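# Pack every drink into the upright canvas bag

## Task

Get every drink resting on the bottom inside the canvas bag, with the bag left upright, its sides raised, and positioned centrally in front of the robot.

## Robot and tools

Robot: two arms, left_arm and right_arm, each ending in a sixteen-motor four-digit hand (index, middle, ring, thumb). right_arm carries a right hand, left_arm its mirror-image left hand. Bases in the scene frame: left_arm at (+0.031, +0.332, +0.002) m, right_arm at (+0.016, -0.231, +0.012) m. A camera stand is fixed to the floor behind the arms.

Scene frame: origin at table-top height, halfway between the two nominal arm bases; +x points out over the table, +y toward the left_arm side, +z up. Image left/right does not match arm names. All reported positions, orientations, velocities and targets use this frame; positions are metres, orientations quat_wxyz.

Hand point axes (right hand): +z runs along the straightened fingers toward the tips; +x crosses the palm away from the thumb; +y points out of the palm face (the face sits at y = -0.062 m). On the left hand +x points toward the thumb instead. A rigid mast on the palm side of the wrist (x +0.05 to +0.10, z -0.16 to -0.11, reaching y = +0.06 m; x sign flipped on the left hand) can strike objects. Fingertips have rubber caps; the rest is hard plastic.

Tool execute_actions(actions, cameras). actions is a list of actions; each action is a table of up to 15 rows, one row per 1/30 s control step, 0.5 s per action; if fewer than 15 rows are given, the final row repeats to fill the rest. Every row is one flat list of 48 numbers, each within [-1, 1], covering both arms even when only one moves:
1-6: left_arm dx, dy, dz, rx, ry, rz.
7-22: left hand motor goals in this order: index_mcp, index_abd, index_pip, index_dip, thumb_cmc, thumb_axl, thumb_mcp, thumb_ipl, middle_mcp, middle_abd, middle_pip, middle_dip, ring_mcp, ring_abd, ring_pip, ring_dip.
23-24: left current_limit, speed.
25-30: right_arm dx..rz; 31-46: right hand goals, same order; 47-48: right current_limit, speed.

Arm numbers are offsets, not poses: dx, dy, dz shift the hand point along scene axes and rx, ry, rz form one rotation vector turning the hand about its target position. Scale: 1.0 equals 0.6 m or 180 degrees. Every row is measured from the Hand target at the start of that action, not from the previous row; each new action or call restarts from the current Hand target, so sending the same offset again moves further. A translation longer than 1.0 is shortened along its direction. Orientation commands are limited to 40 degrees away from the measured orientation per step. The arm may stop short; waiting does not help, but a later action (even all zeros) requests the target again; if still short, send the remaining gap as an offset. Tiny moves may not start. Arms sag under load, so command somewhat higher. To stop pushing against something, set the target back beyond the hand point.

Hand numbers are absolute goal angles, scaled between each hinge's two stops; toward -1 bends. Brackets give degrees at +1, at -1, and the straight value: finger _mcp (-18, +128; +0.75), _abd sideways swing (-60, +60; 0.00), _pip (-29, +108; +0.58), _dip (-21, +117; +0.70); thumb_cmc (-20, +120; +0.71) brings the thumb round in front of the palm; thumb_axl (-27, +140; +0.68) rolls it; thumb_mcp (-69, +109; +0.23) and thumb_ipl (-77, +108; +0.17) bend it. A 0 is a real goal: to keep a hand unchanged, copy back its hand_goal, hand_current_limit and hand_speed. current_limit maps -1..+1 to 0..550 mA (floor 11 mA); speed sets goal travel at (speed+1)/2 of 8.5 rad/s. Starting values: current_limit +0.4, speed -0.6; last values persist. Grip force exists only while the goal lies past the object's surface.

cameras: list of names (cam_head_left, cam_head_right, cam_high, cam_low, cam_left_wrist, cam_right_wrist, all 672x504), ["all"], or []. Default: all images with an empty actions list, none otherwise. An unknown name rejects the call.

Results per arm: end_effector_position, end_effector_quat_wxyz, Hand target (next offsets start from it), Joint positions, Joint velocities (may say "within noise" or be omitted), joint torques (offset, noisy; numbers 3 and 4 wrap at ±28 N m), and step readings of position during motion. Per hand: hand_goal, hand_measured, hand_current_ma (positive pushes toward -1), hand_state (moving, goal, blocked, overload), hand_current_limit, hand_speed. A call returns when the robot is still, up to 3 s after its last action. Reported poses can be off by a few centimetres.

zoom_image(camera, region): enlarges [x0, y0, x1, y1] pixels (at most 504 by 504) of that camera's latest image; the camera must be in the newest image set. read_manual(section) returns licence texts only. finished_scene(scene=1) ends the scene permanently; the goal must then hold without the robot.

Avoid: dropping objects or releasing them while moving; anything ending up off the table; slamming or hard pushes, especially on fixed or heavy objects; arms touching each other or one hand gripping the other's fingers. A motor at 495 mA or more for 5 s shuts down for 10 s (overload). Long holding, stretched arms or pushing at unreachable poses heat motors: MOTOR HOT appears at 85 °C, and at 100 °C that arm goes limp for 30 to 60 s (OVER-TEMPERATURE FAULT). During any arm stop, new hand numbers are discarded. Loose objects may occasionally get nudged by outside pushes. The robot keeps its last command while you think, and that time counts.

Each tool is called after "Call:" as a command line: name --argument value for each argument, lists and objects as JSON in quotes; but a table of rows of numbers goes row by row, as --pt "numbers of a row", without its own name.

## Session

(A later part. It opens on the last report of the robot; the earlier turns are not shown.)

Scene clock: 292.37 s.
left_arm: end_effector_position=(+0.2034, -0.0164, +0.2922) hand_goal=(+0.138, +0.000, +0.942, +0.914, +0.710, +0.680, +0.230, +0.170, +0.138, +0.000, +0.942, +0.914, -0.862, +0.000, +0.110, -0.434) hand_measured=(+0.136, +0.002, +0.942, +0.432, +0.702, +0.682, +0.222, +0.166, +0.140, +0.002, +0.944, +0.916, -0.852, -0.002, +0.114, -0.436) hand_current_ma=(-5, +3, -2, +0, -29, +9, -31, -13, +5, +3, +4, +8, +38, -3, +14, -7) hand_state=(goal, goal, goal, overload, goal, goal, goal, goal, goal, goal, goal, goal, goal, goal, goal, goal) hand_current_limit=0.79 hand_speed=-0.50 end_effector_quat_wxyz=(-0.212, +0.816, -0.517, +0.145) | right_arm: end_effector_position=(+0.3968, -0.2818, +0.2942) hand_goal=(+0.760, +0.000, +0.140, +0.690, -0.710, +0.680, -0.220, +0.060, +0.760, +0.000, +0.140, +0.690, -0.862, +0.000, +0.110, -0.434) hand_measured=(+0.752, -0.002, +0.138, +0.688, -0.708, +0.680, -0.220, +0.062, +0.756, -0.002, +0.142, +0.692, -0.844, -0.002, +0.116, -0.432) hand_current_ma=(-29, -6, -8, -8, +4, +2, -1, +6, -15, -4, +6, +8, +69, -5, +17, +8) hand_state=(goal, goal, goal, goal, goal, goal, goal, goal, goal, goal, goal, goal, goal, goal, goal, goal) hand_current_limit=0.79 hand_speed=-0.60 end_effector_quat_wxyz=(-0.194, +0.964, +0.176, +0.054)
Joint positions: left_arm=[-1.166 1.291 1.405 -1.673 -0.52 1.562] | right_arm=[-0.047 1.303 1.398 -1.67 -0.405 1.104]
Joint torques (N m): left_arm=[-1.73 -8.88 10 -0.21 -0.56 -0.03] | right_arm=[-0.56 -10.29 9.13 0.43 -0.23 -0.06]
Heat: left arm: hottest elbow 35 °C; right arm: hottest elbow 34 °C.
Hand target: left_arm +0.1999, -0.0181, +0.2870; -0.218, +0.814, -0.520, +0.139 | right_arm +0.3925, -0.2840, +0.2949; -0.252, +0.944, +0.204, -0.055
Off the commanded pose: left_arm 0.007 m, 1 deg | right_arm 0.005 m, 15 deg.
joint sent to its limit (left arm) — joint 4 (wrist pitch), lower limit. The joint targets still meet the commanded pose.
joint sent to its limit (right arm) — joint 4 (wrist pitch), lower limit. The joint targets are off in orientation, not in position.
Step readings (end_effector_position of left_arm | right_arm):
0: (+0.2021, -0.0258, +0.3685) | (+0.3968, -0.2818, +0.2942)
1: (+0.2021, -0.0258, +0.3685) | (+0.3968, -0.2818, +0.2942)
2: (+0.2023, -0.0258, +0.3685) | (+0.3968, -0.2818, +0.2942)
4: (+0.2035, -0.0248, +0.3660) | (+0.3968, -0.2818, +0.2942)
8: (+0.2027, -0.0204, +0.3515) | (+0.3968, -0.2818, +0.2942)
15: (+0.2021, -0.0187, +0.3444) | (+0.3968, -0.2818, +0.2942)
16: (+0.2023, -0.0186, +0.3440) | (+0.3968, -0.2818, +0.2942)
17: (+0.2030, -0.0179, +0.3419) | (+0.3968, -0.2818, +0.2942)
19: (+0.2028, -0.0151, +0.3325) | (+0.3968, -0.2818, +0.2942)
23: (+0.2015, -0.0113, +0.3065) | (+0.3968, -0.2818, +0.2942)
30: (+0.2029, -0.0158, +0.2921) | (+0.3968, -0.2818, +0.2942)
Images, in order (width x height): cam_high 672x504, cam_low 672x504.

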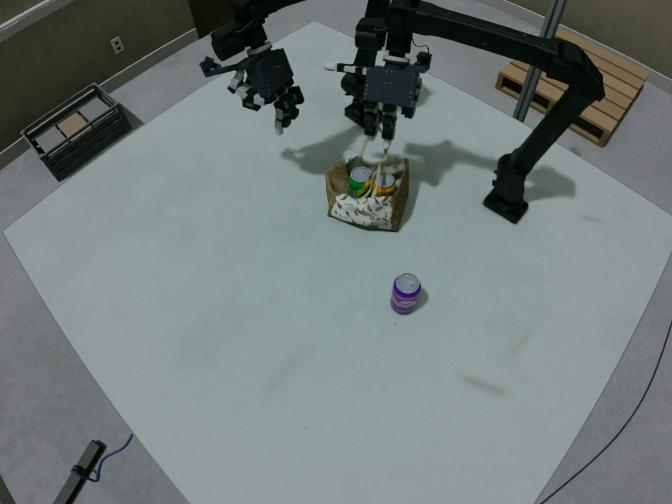

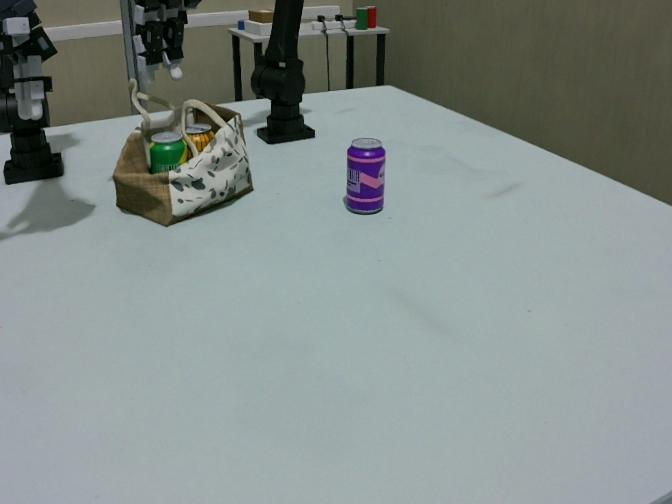

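Call:
execute_actions --actions '[[[0,0,-0.1,0,0,0,0.137,0,0.942,0.913,0.71,0.68,0.23,0.17,0.137,0,0.942,0.913,-0.863,0,0.11,-0.435,0.79,-0.5,0,0,0,0,0,0,0.76,0,0.14,0.69,-0.71,0.68,-0.22,0.06,0.76,0,0.14,0.69,-0.863,0,0.11,-0.435,0.79,-0.6]],[[0.067,0.034,0,0,0,0,0.137,0,0.942,0.913,0.71,0.68,0.23,0.17,0.137,0,0.942,0.913,-0.863,0,0.11,-0.435,0.79,-0.5,0,0,0,0,0,0,0.76,0,0.14,0.69,-0.71,0.68,-0.22,0.06,0.76,0,0.14,0.69,-0.863,0,0.11,-0.435,0.79,-0.6]]]' --cameras '["cam_low", "cam_high", "cam_left_wrist"]'

Call:
zoom_image --camera "cam_high" --region '[290, 80, 450, 240]'

Call:
zoom_image --camera "cam_low" --region '[90, 20, 290, 240]'

Scene clock: 294.57 s.
left_arm: end_effector_position=(+0.2384, -0.0004, +0.2298) hand_goal=(+0.138, +0.000, +0.942, +0.914, +0.710, +0.680, +0.230, +0.170, +0.138, +0.000, +0.942, +0.914, -0.862, +0.000, +0.110, -0.434) hand_measured=(+0.128, +0.000, +0.936, +0.404, +0.702, +0.682, +0.224, +0.166, +0.128, +0.002, +0.938, +0.916, -0.852, -0.002, +0.114, -0.436) hand_current_ma=(-35, +1, -19, +0, -29, +9, -29, -13, -33, +3, -10, +5, +38, -3, +14, -7) hand_state=(goal, goal, goal, overload, goal, goal, goal, goal, goal, goal, goal, goal, goal, goal, goal, goal) hand_current_limit=0.79 hand_speed=-0.50 end_effector_quat_wxyz=(-0.217, +0.815, -0.519, +0.139) | right_arm: end_effector_position=(+0.3968, -0.2818, +0.2942) hand_goal=(+0.760, +0.000, +0.140, +0.690, -0.710, +0.680, -0.220, +0.060, +0.760, +0.000, +0.140, +0.690, -0.862, +0.000, +0.110, -0.434) hand_measured=(+0.752, -0.002, +0.138, +0.688, -0.708, +0.680, -0.220, +0.062, +0.756, -0.002, +0.142, +0.692, -0.844, -0.002, +0.116, -0.432) hand_current_ma=(-29, -6, -8, -8, +4, +2, -1, +6, -15, -4, +6, +8, +69, -5, +17, +8) hand_state=(goal, goal, goal, goal, goal, goal, goal, goal, goal, goal, goal, goal, goal, goal, goal, goal) hand_current_limit=0.79 hand_speed=-0.60 end_effector_quat_wxyz=(-0.194, +0.964, +0.176, +0.054)
Joint positions: left_arm=[-1.062 1.29 1.241 -1.465 -0.52 1.683] | right_arm=[-0.047 1.303 1.398 -1.67 -0.405 1.104]
Joint torques (N m): left_arm=[-0.21 -10.05 9.5 0.58 -0.42 0.18] | right_arm=[0.44 -10.7 9.18 0.46 -0.16 -0.12]
Heat: left arm: hottest elbow 35 °C; right arm: hottest elbow 34 °C.
Hand target: left_arm +0.2401, +0.0023, +0.2271; -0.217, +0.814, -0.520, +0.139 | right_arm +0.3925, -0.2840, +0.2949; -0.252, +0.944, +0.204, -0.055
Off the commanded pose: left_arm 0.004 m, 0 deg | right_arm 0.005 m, 15 deg.
joint sent to its limit (right arm) — joint 4 (wrist pitch), lower limit. The joint targets are off in orientation, not in position.
Step readings (end_effector_position of left_arm | right_arm):
0: (+0.2034, -0.0164, +0.2922) | (+0.3968, -0.2818, +0.2942)
1: (+0.2033, -0.0161, +0.2914) | (+0.3968, -0.2818, +0.2942)
2: (+0.2037, -0.0165, +0.2884) | (+0.3968, -0.2818, +0.2942)
4: (+0.2039, -0.0161, +0.2744) | (+0.3968, -0.2818, +0.2942)
8: (+0.2006, -0.0088, +0.2394) | (+0.3968, -0.2818, +0.2942)
15: (+0.2022, -0.0124, +0.2312) | (+0.3968, -0.2818, +0.2942)
16: (+0.2024, -0.0128, +0.2312) | (+0.3968, -0.2818, +0.2942)
17: (+0.2041, -0.0131, +0.2313) | (+0.3968, -0.2818, +0.2942)
19: (+0.2105, -0.0139, +0.2315) | (+0.3968, -0.2818, +0.2942)
23: (+0.2308, -0.0054, +0.2303) | (+0.3968, -0.2818, +0.2942)
30: (+0.2387, -0.0006, +0.2298) | (+0.3968, -0.2818, +0.2942)
Images, in order (width x height): cam_high 672x504, cam_low 672x504, cam_left_wrist 672x504.

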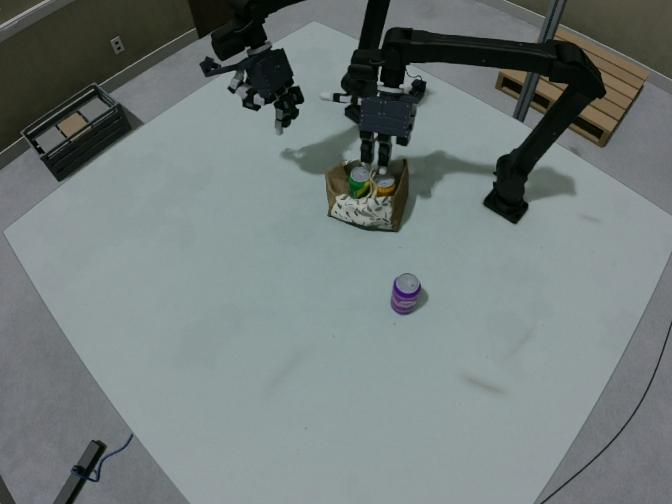

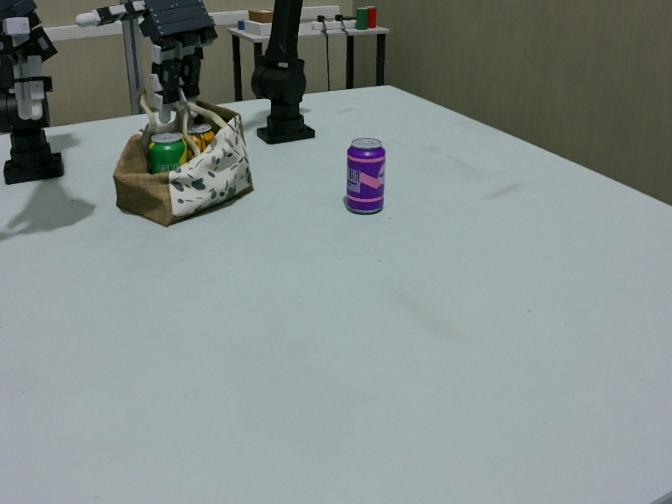

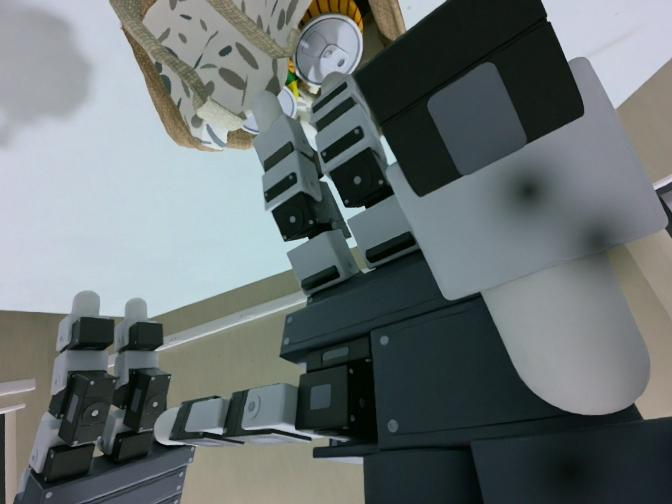

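Scaled by 3.150.

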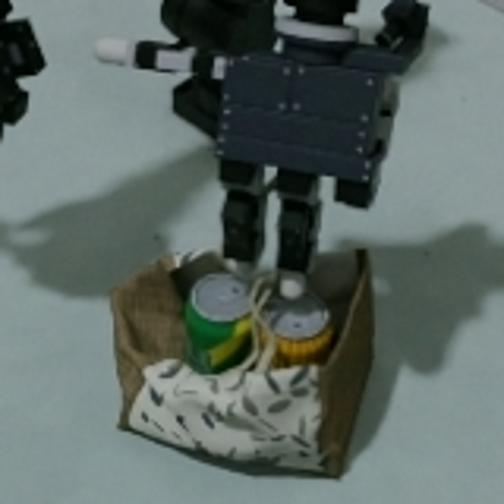

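Scaled by 2.291.

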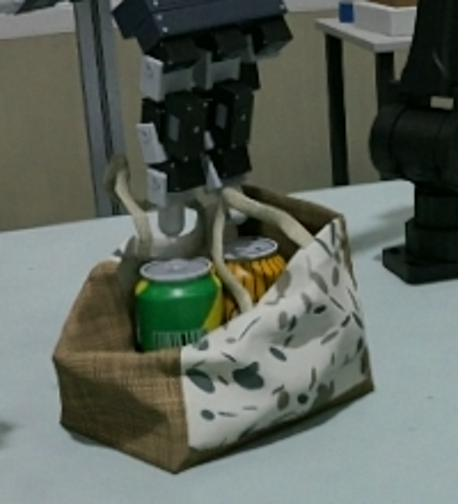

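Call:
execute_actions --actions '[[[0.067,0.034,0,0,0,0,0.137,0,0.942,0.913,0.71,0.68,0.23,0.17,0.137,0,0.942,0.913,-0.863,0,0.11,-0.435,0.79,-0.5,0,0,0,0,0,0,0.76,0,0.14,0.69,-0.71,0.68,-0.22,0.06,0.76,0,0.14,0.69,-0.863,0,0.11,-0.435,0.79,-0.6]]]' --cameras '["cam_low", "cam_high"]'

Call:
zoom_image --camera "cam_high" --region '[290, 80, 450, 240]'

Call:
zoom_image --camera "cam_low" --region '[90, 20, 290, 240]'

Scene clock: 295.90 s.
left_arm: end_effector_position=(+0.2813, +0.0223, +0.2303) hand_goal=(+0.138, +0.000, +0.942, +0.914, +0.710, +0.680, +0.230, +0.170, +0.138, +0.000, +0.942, +0.914, -0.862, +0.000, +0.110, -0.434) hand_measured=(+0.136, -0.002, +0.938, +0.360, +0.702, +0.682, +0.224, +0.166, +0.134, +0.002, +0.938, +0.916, -0.852, -0.002, +0.114, -0.436) hand_current_ma=(-3, -8, -9, +0, -28, +9, -29, -13, -16, +3, -10, +5, +38, -3, +14, -7) hand_state=(goal, goal, goal, overload, goal, goal, goal, goal, goal, goal, goal, goal, goal, goal, goal, goal) hand_current_limit=0.79 hand_speed=-0.50 end_effector_quat_wxyz=(-0.219, +0.817, -0.516, +0.140) | right_arm: end_effector_position=(+0.3968, -0.2818, +0.2942) hand_goal=(+0.760, +0.000, +0.140, +0.690, -0.710, +0.680, -0.220, +0.060, +0.760, +0.000, +0.140, +0.690, -0.862, +0.000, +0.110, -0.434) hand_measured=(+0.752, -0.002, +0.138, +0.688, -0.708, +0.680, -0.220, +0.062, +0.756, -0.002, +0.142, +0.692, -0.844, -0.002, +0.116, -0.432) hand_current_ma=(-29, -6, -8, -8, +4, +2, -1, +6, -15, -4, +6, +8, +69, -5, +17, +8) hand_state=(goal, goal, goal, goal, goal, goal, goal, goal, goal, goal, goal, goal, goal, goal, goal, goal) hand_current_limit=0.79 hand_speed=-0.60 end_effector_quat_wxyz=(-0.194, +0.964, +0.176, +0.054)
Joint positions: left_arm=[-0.934 1.29 1.241 -1.395 -0.511 1.821] | right_arm=[-0.047 1.303 1.398 -1.67 -0.405 1.104]
Joint torques (N m): left_arm=[-0.85 -9.99 9.68 0.7 -0.29 0.17] | right_arm=[-0.21 -10.87 9.18 0.51 -0.17 -0.11]
Heat: left arm: hottest elbow 35 °C; right arm: hottest elbow 34 °C.
Hand target: left_arm +0.2803, +0.0228, +0.2270; -0.217, +0.814, -0.520, +0.139 | right_arm +0.3925, -0.2840, +0.2949; -0.252, +0.944, +0.204, -0.055
Off the commanded pose: left_arm 0.003 m, 1 deg | right_arm 0.005 m, 15 deg.
joint sent to its limit (right arm) — joint 4 (wrist pitch), lower limit. The joint targets are off in orientation, not in position.
Step readings (end_effector_position of left_arm | right_arm):
0: (+0.2384, -0.0004, +0.2298) | (+0.3968, -0.2818, +0.2942)
1: (+0.2388, -0.0002, +0.2298) | (+0.3968, -0.2818, +0.2942)
2: (+0.2407, +0.0004, +0.2298) | (+0.3968, -0.2818, +0.2942)
4: (+0.2471, +0.0025, +0.2299) | (+0.3968, -0.2818, +0.2942)
8: (+0.2702, +0.0141, +0.2303) | (+0.3968, -0.2818, +0.2942)
15: (+0.2819, +0.0219, +0.2304) | (+0.3968, -0.2818, +0.2942)
Images, in order (width x height): cam_high 672x504, cam_low 672x504.

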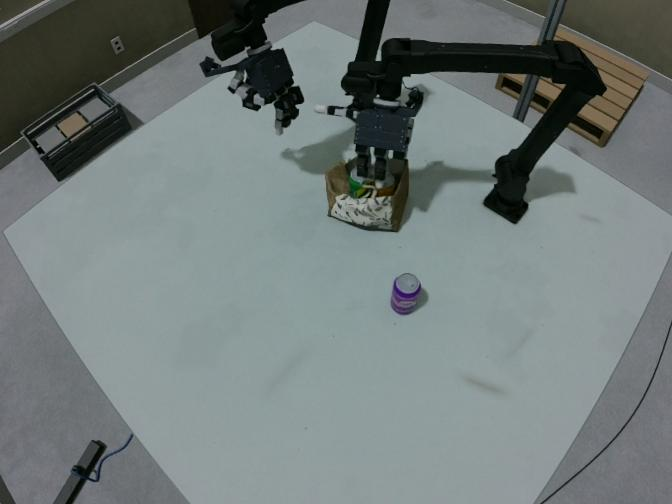

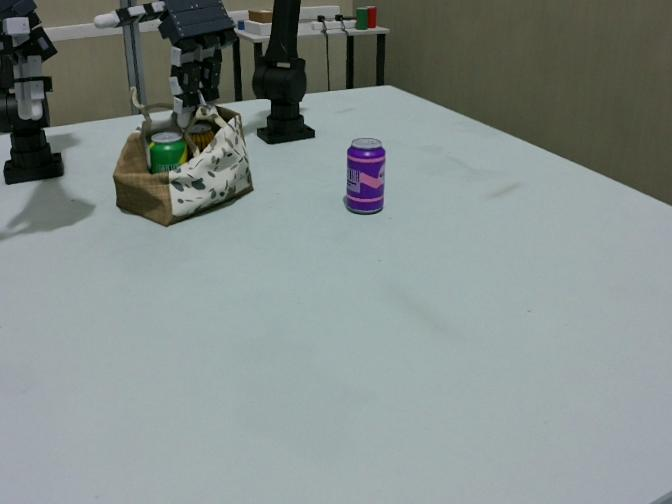

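Scaled by 3.150.

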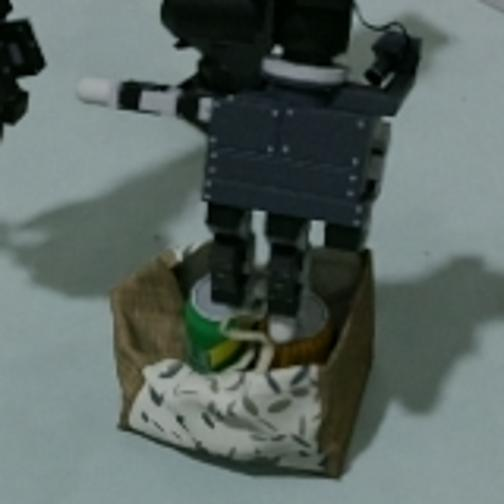

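Scaled by 2.291.

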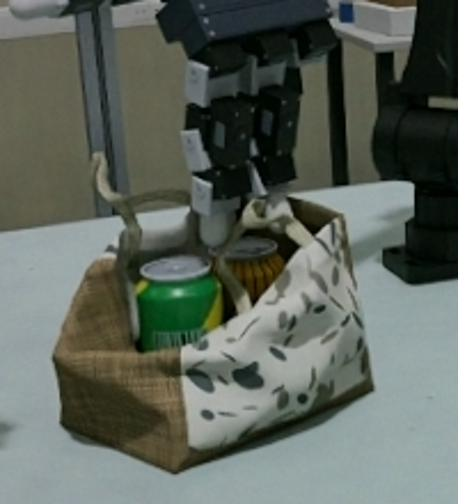

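Call:
execute_actions --actions '[[[0.067,0.034,0,0,0,0,0.137,0,0.942,0.913,0.71,0.68,0.23,0.17,0.137,0,0.942,0.913,-0.863,0,0.11,-0.435,0.79,-0.5,0,0,0,0,0,0,0.76,0,0.14,0.69,-0.71,0.68,-0.22,0.06,0.76,0,0.14,0.69,-0.863,0,0.11,-0.435,0.79,-0.6]]]' --cameras '["cam_low", "cam_high"]'

Call:
zoom_image --camera "cam_high" --region '[290, 80, 450, 240]'

Call:
zoom_image --camera "cam_low" --region '[90, 20, 290, 240]'

Scene clock: 297.13 s.
left_arm: end_effector_position=(+0.3160, +0.0449, +0.2312) hand_goal=(+0.138, +0.000, +0.942, +0.914, +0.710, +0.680, +0.230, +0.170, +0.138, +0.000, +0.942, +0.914, -0.862, +0.000, +0.110, -0.434) hand_measured=(+0.136, +0.000, +0.938, +0.360, +0.702, +0.682, +0.224, +0.166, +0.122, +0.002, +0.932, +0.910, -0.852, -0.002, +0.114, -0.436) hand_current_ma=(-3, -1, -9, +0, -28, +9, -29, -13, -62, +6, -32, -10, +38, -3, +14, -7) hand_state=(goal, goal, goal, overload, goal, goal, goal, goal, goal, goal, goal, goal, goal, goal, goal, goal) hand_current_limit=0.79 hand_speed=-0.50 end_effector_quat_wxyz=(-0.216, +0.816, -0.517, +0.141) | right_arm: end_effector_position=(+0.3968, -0.2818, +0.2942) hand_goal=(+0.760, +0.000, +0.140, +0.690, -0.710, +0.680, -0.220, +0.060, +0.760, +0.000, +0.140, +0.690, -0.862, +0.000, +0.110, -0.434) hand_measured=(+0.752, -0.002, +0.138, +0.688, -0.708, +0.680, -0.220, +0.062, +0.756, -0.002, +0.142, +0.692, -0.844, -0.002, +0.116, -0.432) hand_current_ma=(-29, -6, -8, -8, +4, +2, -1, +6, -15, -4, +6, +8, +69, -5, +17, +8) hand_state=(goal, goal, goal, goal, goal, goal, goal, goal, goal, goal, goal, goal, goal, goal, goal, goal) hand_current_limit=0.79 hand_speed=-0.60 end_effector_quat_wxyz=(-0.194, +0.964, +0.176, +0.054)
Joint positions: left_arm=[-0.822 1.29 1.241 -1.329 -0.488 1.949] | right_arm=[-0.047 1.303 1.398 -1.67 -0.405 1.104]
Joint torques (N m): left_arm=[-0.5 -8.64 11 0.83 -0.43 0.21] | right_arm=[0.15 -10.64 9.26 0.54 -0.17 -0.05]
Heat: left arm: hottest elbow 35 °C; right arm: hottest elbow 34 °C.
Hand target: left_arm +0.3206, +0.0431, +0.2271; -0.218, +0.814, -0.520, +0.139 | right_arm +0.3925, -0.2840, +0.2949; -0.252, +0.944, +0.204, -0.055
Off the commanded pose: left_arm 0.006 m, 1 deg | right_arm 0.005 m, 15 deg.
joint sent to its limit (right arm) — joint 4 (wrist pitch), lower limit. The joint targets are off in orientation, not in position.
Step readings (end_effector_position of left_arm | right_arm):
0: (+0.2813, +0.0224, +0.2303) | (+0.3968, -0.2818, +0.2942)
1: (+0.2814, +0.0223, +0.2303) | (+0.3968, -0.2818, +0.2942)
2: (+0.2833, +0.0231, +0.2304) | (+0.3968, -0.2818, +0.2942)
4: (+0.2894, +0.0244, +0.2307) | (+0.3968, -0.2818, +0.2942)
8: (+0.3093, +0.0382, +0.2312) | (+0.3968, -0.2818, +0.2942)
15: (+0.3165, +0.0444, +0.2313) | (+0.3968, -0.2818, +0.2942)
Images, in order (width x height): cam_high 672x504, cam_low 672x504.

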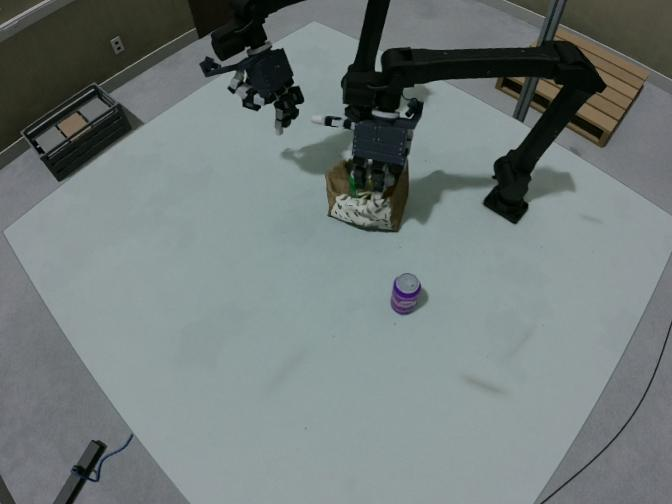

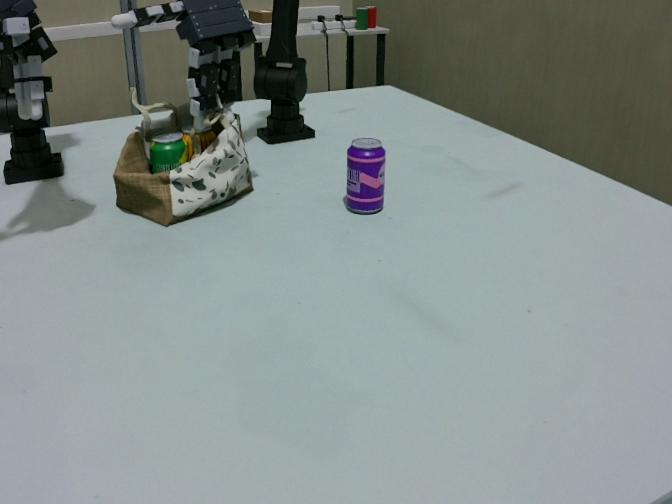

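Scaled by 3.150.

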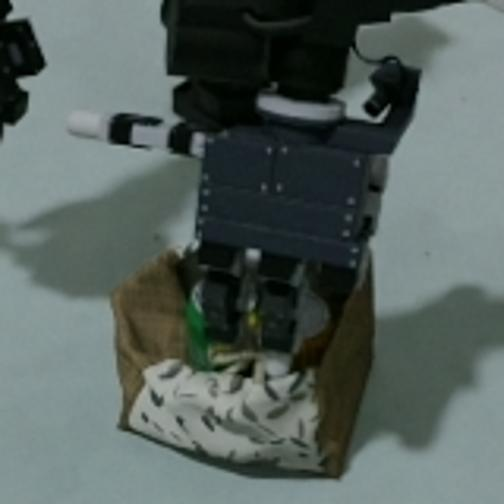

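Scaled by 2.291.

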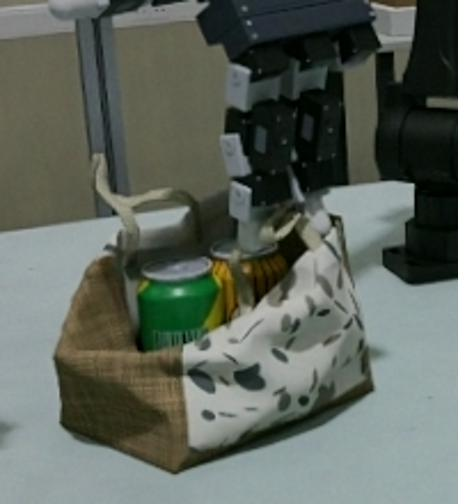

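Call:
execute_actions --actions '[[[0.05,0.025,0,0,0,0,0.137,0,0.942,0.913,0.71,0.68,0.23,0.17,0.137,0,0.942,0.913,-0.863,0,0.11,-0.435,0.79,-0.5,0,0,0,0,0,0,0.76,0,0.14,0.69,-0.71,0.68,-0.22,0.06,0.76,0,0.14,0.69,-0.863,0,0.11,-0.435,0.79,-0.6]]]' --cameras '["cam_low", "cam_high"]'

Call:
zoom_image --camera "cam_high" --region '[290, 80, 450, 240]'

Call:
zoom_image --camera "cam_low" --region '[90, 20, 290, 240]'

Scene clock: 298.37 s.
left_arm: end_effector_position=(+0.3364, +0.0593, +0.2274) hand_goal=(+0.138, +0.000, +0.942, +0.914, +0.710, +0.680, +0.230, +0.170, +0.138, +0.000, +0.942, +0.914, -0.862, +0.000, +0.110, -0.434) hand_measured=(+0.136, +0.000, +0.938, +0.360, +0.702, +0.682, +0.224, +0.166, +0.096, +0.002, +0.918, +0.902, -0.852, -0.002, +0.114, -0.436) hand_current_ma=(-3, +1, -9, +0, -27, +9, -29, -13, -178, +5, -93, -42, +38, -3, +14, -7) hand_state=(goal, goal, goal, overload, goal, goal, goal, goal, blocked, goal, blocked, goal, goal, goal, goal, goal) hand_current_limit=0.79 hand_speed=-0.50 end_effector_quat_wxyz=(-0.212, +0.814, -0.522, +0.138) | right_arm: end_effector_position=(+0.3968, -0.2818, +0.2942) hand_goal=(+0.760, +0.000, +0.140, +0.690, -0.710, +0.680, -0.220, +0.060, +0.760, +0.000, +0.140, +0.690, -0.862, +0.000, +0.110, -0.434) hand_measured=(+0.752, -0.002, +0.138, +0.688, -0.708, +0.680, -0.220, +0.062, +0.756, -0.002, +0.142, +0.692, -0.844, -0.002, +0.116, -0.432) hand_current_ma=(-29, -6, -8, -8, +4, +2, -1, +6, -15, -4, +6, +8, +69, -5, +17, +8) hand_state=(goal, goal, goal, goal, goal, goal, goal, goal, goal, goal, goal, goal, goal, goal, goal, goal) hand_current_limit=0.79 hand_speed=-0.60 end_effector_quat_wxyz=(-0.194, +0.964, +0.176, +0.054)
Joint positions: left_arm=[-0.753 1.301 1.241 -1.287 -0.464 2.036] | right_arm=[-0.047 1.303 1.398 -1.67 -0.405 1.104]
Joint torques (N m): left_arm=[0.38 -7.88 12.7 0.95 -0.72 0.24] | right_arm=[-0.21 -10.23 9.18 0.35 -0.22 -0.03]
Heat: left arm: hottest elbow 35 °C; right arm: hottest elbow 34 °C.
Hand target: left_arm +0.3506, +0.0581, +0.2269; -0.218, +0.814, -0.520, +0.139 | right_arm +0.3925, -0.2840, +0.2949; -0.252, +0.944, +0.204, -0.055
Off the commanded pose: left_arm 0.014 m, 1 deg | right_arm 0.005 m, 15 deg.
joint sent to its limit (right arm) — joint 4 (wrist pitch), lower limit. The joint targets are off in orientation, not in position.
Step readings (end_effector_position of left_arm | right_arm):
0: (+0.3159, +0.0450, +0.2311) | (+0.3968, -0.2818, +0.2942)
1: (+0.3160, +0.0450, +0.2312) | (+0.3968, -0.2818, +0.2942)
2: (+0.3165, +0.0449, +0.2312) | (+0.3968, -0.2818, +0.2942)
4: (+0.3204, +0.0465, +0.2312) | (+0.3968, -0.2818, +0.2942)
8: (+0.3325, +0.0556, +0.2296) | (+0.3968, -0.2818, +0.2942)
15: (+0.3367, +0.0590, +0.2275) | (+0.3968, -0.2818, +0.2942)
Images, in order (width x height): cam_high 672x504, cam_low 672x504.

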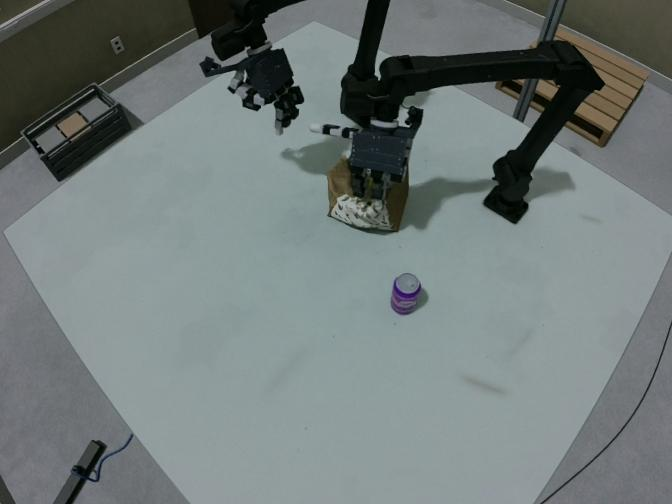

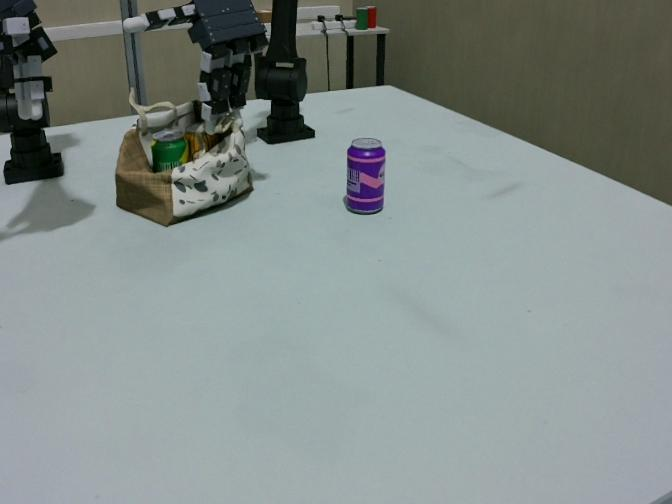

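Scaled by 3.150.

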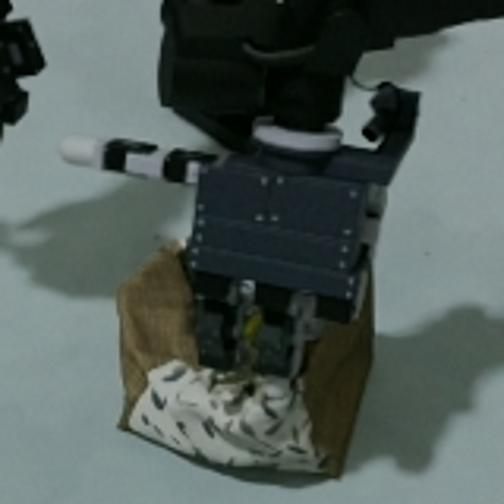

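Scaled by 2.291.

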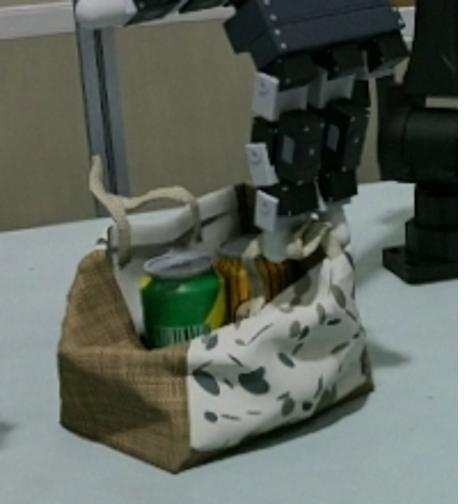

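Call:
execute_actions --actions '[[[-0.01,-0.005,0.06,0,0,0,0.137,0,0.942,0.913,0.71,0.68,0.23,0.17,0.137,0,0.942,0.913,-0.863,0,0.11,-0.435,0.79,-0.5,0,0,0,0,0,0,0.76,0,0.14,0.69,-0.71,0.68,-0.22,0.06,0.76,0,0.14,0.69,-0.863,0,0.11,-0.435,0.79,-0.6]],[[0,0,0.06,0,0,0,0.137,0,0.942,0.913,0.71,0.68,0.23,0.17,0.137,0,0.942,0.913,-0.863,0,0.11,-0.435,0.79,-0.5,0,0,0,0,0,0,0.76,0,0.14,0.69,-0.71,0.68,-0.22,0.06,0.76,0,0.14,0.69,-0.863,0,0.11,-0.435,0.79,-0.6]]]' --cameras '["cam_low", "cam_high", "cam_left_wrist"]'

Call:
zoom_image --camera "cam_high" --region '[290, 80, 450, 240]'

Call:
zoom_image --camera "cam_low" --region '[90, 20, 290, 240]'

Scene clock: 301.90 s.
left_arm: end_effector_position=(+0.3354, +0.0624, +0.2881) hand_goal=(+0.138, +0.000, +0.942, +0.914, +0.710, +0.680, +0.230, +0.170, +0.138, +0.000, +0.942, +0.914, -0.862, +0.000, +0.110, -0.434) hand_measured=(+0.136, +0.004, +0.938, +0.360, +0.702, +0.682, +0.224, +0.166, +0.136, +0.002, +0.938, +0.910, -0.852, -0.002, +0.114, -0.436) hand_current_ma=(-8, +10, -9, +0, -27, +9, -29, -13, -6, +5, -13, -11, +38, -3, +14, -7) hand_state=(goal, goal, goal, overload, goal, goal, goal, goal, goal, goal, goal, goal, goal, goal, goal, goal) hand_current_limit=0.79 hand_speed=-0.50 end_effector_quat_wxyz=(-0.217, +0.813, -0.523, +0.132) | right_arm: end_effector_position=(+0.3968, -0.2818, +0.2942) hand_goal=(+0.760, +0.000, +0.140, +0.690, -0.710, +0.680, -0.220, +0.060, +0.760, +0.000, +0.140, +0.690, -0.862, +0.000, +0.110, -0.434) hand_measured=(+0.752, -0.002, +0.138, +0.688, -0.708, +0.680, -0.220, +0.062, +0.756, -0.002, +0.142, +0.692, -0.844, -0.002, +0.116, -0.432) hand_current_ma=(-29, -6, -8, -8, +4, +2, -1, +6, -15, -4, +6, +8, +69, -5, +17, +8) hand_state=(goal, goal, goal, goal, goal, goal, goal, goal, goal, goal, goal, goal, goal, goal, goal, goal) hand_current_limit=0.79 hand_speed=-0.60 end_effector_quat_wxyz=(-0.194, +0.964, +0.176, +0.054)
Joint positions: left_arm=[-0.753 1.306 1.406 -1.46 -0.473 2.036] | right_arm=[-0.047 1.303 1.398 -1.67 -0.405 1.104]
Joint torques (N m): left_arm=[-0.79 -8.41 14.79 -0.01 -0.49 0.05] | right_arm=[0.26 -10.81 9.16 0.49 -0.18 -0.07]
Heat: left arm: hottest elbow 35 °C; right arm: hottest elbow 34 °C.
Hand target: left_arm +0.3446, +0.0551, +0.2990; -0.218, +0.814, -0.520, +0.139 | right_arm +0.3925, -0.2840, +0.2949; -0.252, +0.944, +0.204, -0.055
Off the commanded pose: left_arm 0.016 m, 1 deg | right_arm 0.005 m, 15 deg.
joint sent to its limit (right arm) — joint 4 (wrist pitch), lower limit. The joint targets are off in orientation, not in position.
Step readings (end_effector_position of left_arm | right_arm):
0: (+0.3364, +0.0594, +0.2274) | (+0.3968, -0.2818, +0.2942)
1: (+0.3364, +0.0594, +0.2274) | (+0.3968, -0.2818, +0.2942)
2: (+0.3360, +0.0597, +0.2279) | (+0.3968, -0.2818, +0.2942)
4: (+0.3341, +0.0613, +0.2317) | (+0.3968, -0.2818, +0.2942)
8: (+0.3345, +0.0619, +0.2438) | (+0.3968, -0.2818, +0.2942)
15: (+0.3347, +0.0621, +0.2500) | (+0.3968, -0.2818, +0.2942)
16: (+0.3344, +0.0624, +0.2504) | (+0.3968, -0.2818, +0.2942)
17: (+0.3335, +0.0633, +0.2517) | (+0.3968, -0.2818, +0.2942)
19: (+0.3322, +0.0643, +0.2583) | (+0.3968, -0.2818, +0.2942)
23: (+0.3350, +0.0624, +0.2783) | (+0.3968, -0.2818, +0.2942)
30: (+0.3360, +0.0619, +0.2883) | (+0.3968, -0.2818, +0.2942)
Images, in order (width x height): cam_high 672x504, cam_low 672x504, cam_left_wrist 672x504.

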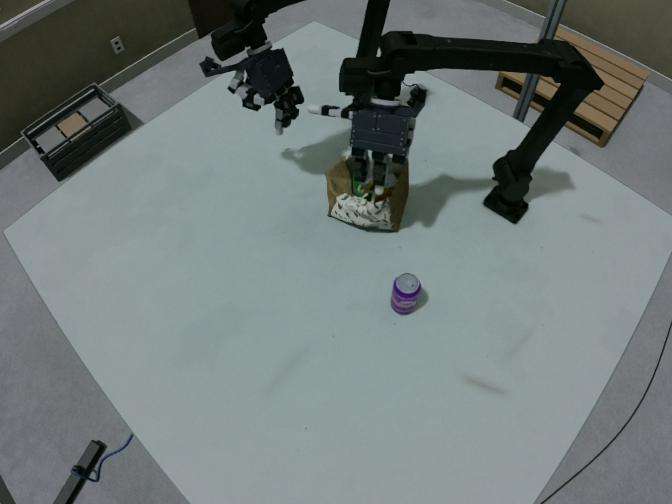

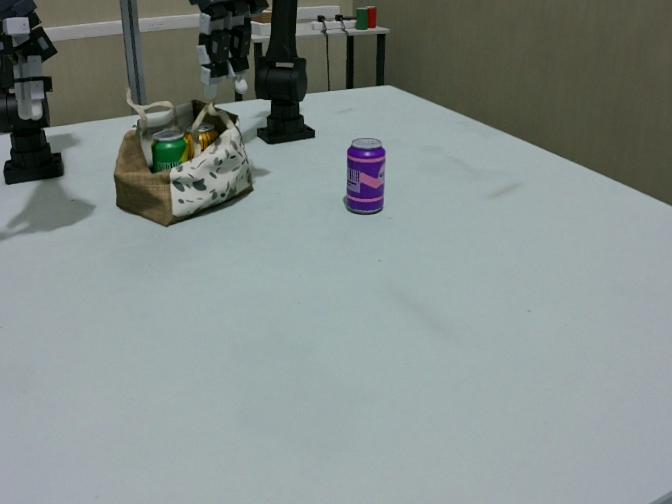

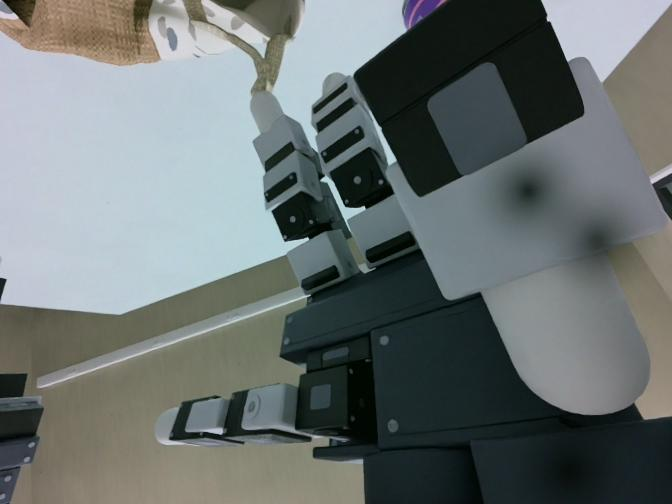

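Scaled by 3.150.

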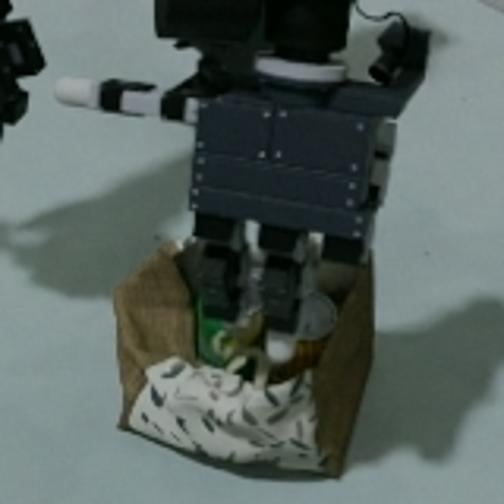

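Scaled by 2.291.

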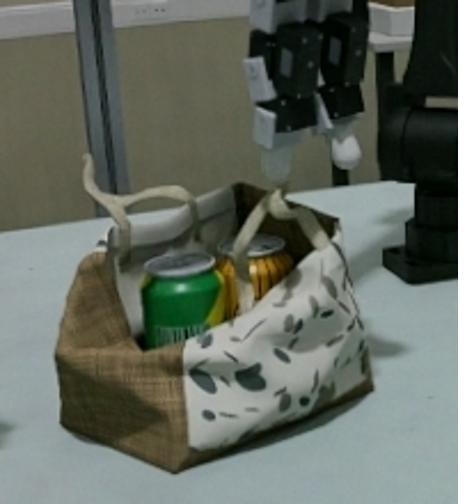

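Call:
zoom_image --camera "cam_left_wrist" --region '[130, 0, 390, 160]'

Call:
zoom_image --camera "cam_low" --region '[130, 60, 250, 160]'

Scaled by 1.938.

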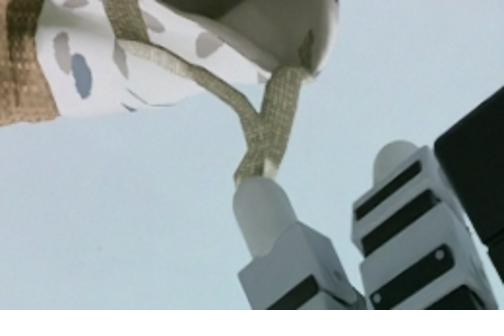

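Scaled by 4.200.

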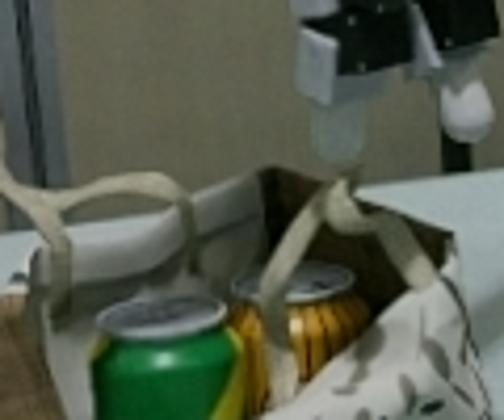

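Call:
execute_actions --actions '[[[-0.072,-0.03,0,0,0,0,0.137,0,0.942,0.913,0.71,0.68,0.23,0.17,0.137,0,0.942,0.913,-0.863,0,0.11,-0.435,0.79,-0.5,0,0,0,0,0,0,0.76,0,0.14,0.69,-0.71,0.68,-0.22,0.06,0.76,0,0.14,0.69,-0.863,0,0.11,-0.435,0.79,-0.6]],[[-0.071,-0.029,-0.03,0,0,0,0.137,0,0.942,0.913,0.71,0.68,0.23,0.17,0.137,0,0.942,0.913,-0.863,0,0.11,-0.435,0.79,-0.5,0,0,0,0,0,0,0.76,0,0.14,0.69,-0.71,0.68,-0.22,0.06,0.76,0,0.14,0.69,-0.863,0,0.11,-0.435,0.79,-0.6]],[[0,0,-0.14,0,0,0,0.137,0,0.942,0.913,0.71,0.68,0.23,0.17,0.137,0,0.942,0.913,-0.863,0,0.11,-0.435,0.79,-0.5,0,0,0,0,0,0,0.76,0,0.14,0.69,-0.71,0.68,-0.22,0.06,0.76,0,0.14,0.69,-0.863,0,0.11,-0.435,0.79,-0.6]]]' --cameras '["cam_low", "cam_high", "cam_left_wrist"]'

Call:
zoom_image --camera "cam_high" --region '[290, 80, 450, 240]'

Call:
zoom_image --camera "cam_low" --region '[90, 20, 290, 240]'

Scene clock: 308.97 s.
left_arm: end_effector_position=(+0.2586, +0.0232, +0.2052) hand_goal=(+0.138, +0.000, +0.942, +0.914, +0.710, +0.680, +0.230, +0.170, +0.138, +0.000, +0.942, +0.914, -0.862, +0.000, +0.110, -0.434) hand_measured=(+0.134, -0.014, +0.940, +0.340, +0.702, +0.682, +0.224, +0.166, +0.140, -0.004, +0.944, +0.914, -0.850, -0.002, +0.114, -0.436) hand_current_ma=(-10, -41, -6, +0, -26, +9, -27, -13, +9, -12, +7, +2, +44, -3, +14, -7) hand_state=(goal, goal, goal, overload, goal, goal, goal, goal, goal, goal, goal, goal, goal, goal, goal, goal) hand_current_limit=0.79 hand_speed=-0.50 end_effector_quat_wxyz=(-0.220, +0.813, -0.521, +0.141) | right_arm: end_effector_position=(+0.3968, -0.2818, +0.2942) hand_goal=(+0.760, +0.000, +0.140, +0.690, -0.710, +0.680, -0.220, +0.060, +0.760, +0.000, +0.140, +0.690, -0.862, +0.000, +0.110, -0.434) hand_measured=(+0.752, -0.002, +0.138, +0.688, -0.708, +0.680, -0.220, +0.062, +0.756, -0.002, +0.142, +0.692, -0.844, -0.002, +0.116, -0.432) hand_current_ma=(-29, -6, -8, -8, +4, +2, -1, +6, -15, -4, +6, +8, +69, -5, +17, +8) hand_state=(goal, goal, goal, goal, goal, goal, goal, goal, goal, goal, goal, goal, goal, goal, goal, goal) hand_current_limit=0.79 hand_speed=-0.60 end_effector_quat_wxyz=(-0.194, +0.964, +0.176, +0.054)
Joint positions: left_arm=[-0.983 1.262 1.151 -1.355 -0.518 1.779] | right_arm=[-0.047 1.303 1.398 -1.67 -0.405 1.104]
Joint torques (N m): left_arm=[-1.03 -8.29 9.43 0.98 -0.2 -0.01] | right_arm=[0.03 -10.29 9.25 0.44 -0.18 -0.09]
Heat: left arm: hottest elbow 35 °C; right arm: hottest elbow 34 °C.
Hand target: left_arm +0.2587, +0.0197, +0.1971; -0.217, +0.814, -0.520, +0.139 | right_arm +0.3925, -0.2840, +0.2949; -0.252, +0.944, +0.204, -0.055
Off the commanded pose: left_arm 0.009 m, 0 deg | right_arm 0.005 m, 15 deg.
joint sent to its limit (right arm) — joint 4 (wrist pitch), lower limit. The joint targets are off in orientation, not in position.
Step readings (end_effector_position of left_arm | right_arm):
0: (+0.3353, +0.0625, +0.2881) | (+0.3968, -0.2818, +0.2942)
1: (+0.3352, +0.0625, +0.2880) | (+0.3968, -0.2818, +0.2942)
2: (+0.3337, +0.0618, +0.2879) | (+0.3968, -0.2818, +0.2942)
4: (+0.3285, +0.0602, +0.2875) | (+0.3968, -0.2818, +0.2942)
8: (+0.3101, +0.0462, +0.2875) | (+0.3968, -0.2818, +0.2942)
15: (+0.3003, +0.0382, +0.2880) | (+0.3968, -0.2818, +0.2942)
16: (+0.3003, +0.0381, +0.2881) | (+0.3968, -0.2818, +0.2942)
17: (+0.2991, +0.0369, +0.2881) | (+0.3968, -0.2818, +0.2942)
19: (+0.2941, +0.0345, +0.2870) | (+0.3968, -0.2818, +0.2942)
23: (+0.2706, +0.0249, +0.2828) | (+0.3968, -0.2818, +0.2942)
30: (+0.2610, +0.0168, +0.2823) | (+0.3968, -0.2818, +0.2942)
31: (+0.2609, +0.0171, +0.2811) | (+0.3968, -0.2818, +0.2942)
32: (+0.2616, +0.0168, +0.2771) | (+0.3968, -0.2818, +0.2942)
34: (+0.2606, +0.0189, +0.2584) | (+0.3968, -0.2818, +0.2942)
38: (+0.2532, +0.0295, +0.2127) | (+0.3968, -0.2818, +0.2942)
45: (+0.2580, +0.0240, +0.2059) | (+0.3968, -0.2818, +0.2942)
Images, in order (width x height): cam_high 672x504, cam_low 672x504, cam_left_wrist 672x504.

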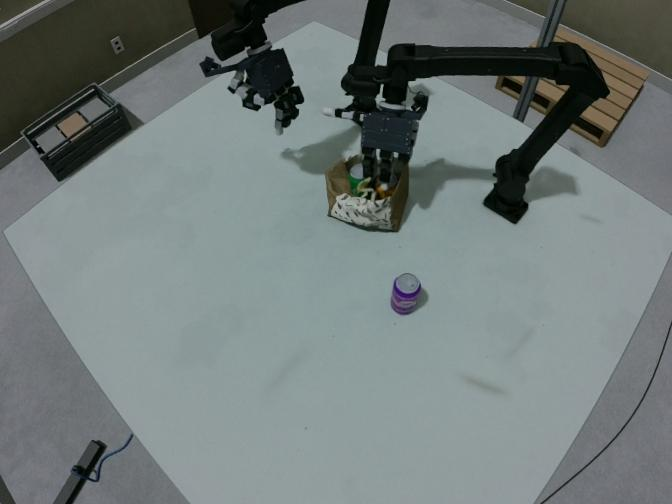

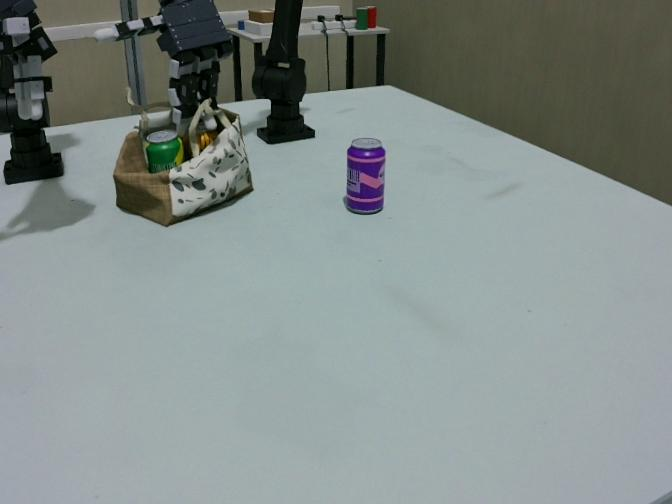

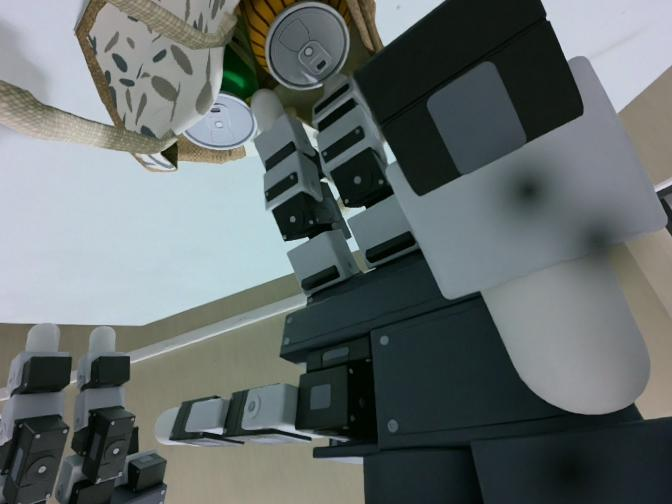

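Scaled by 3.150.

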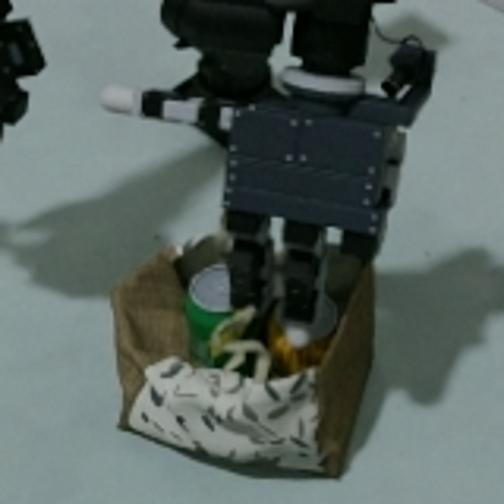

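Scaled by 2.291.

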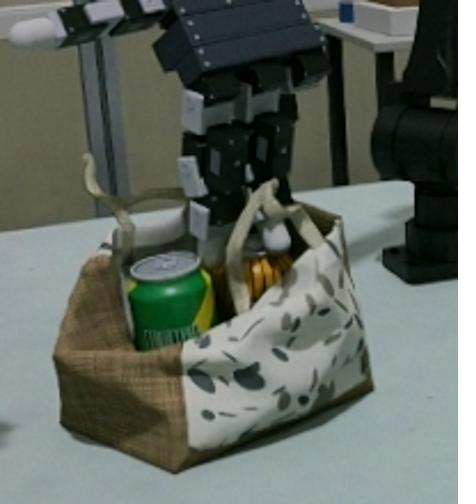

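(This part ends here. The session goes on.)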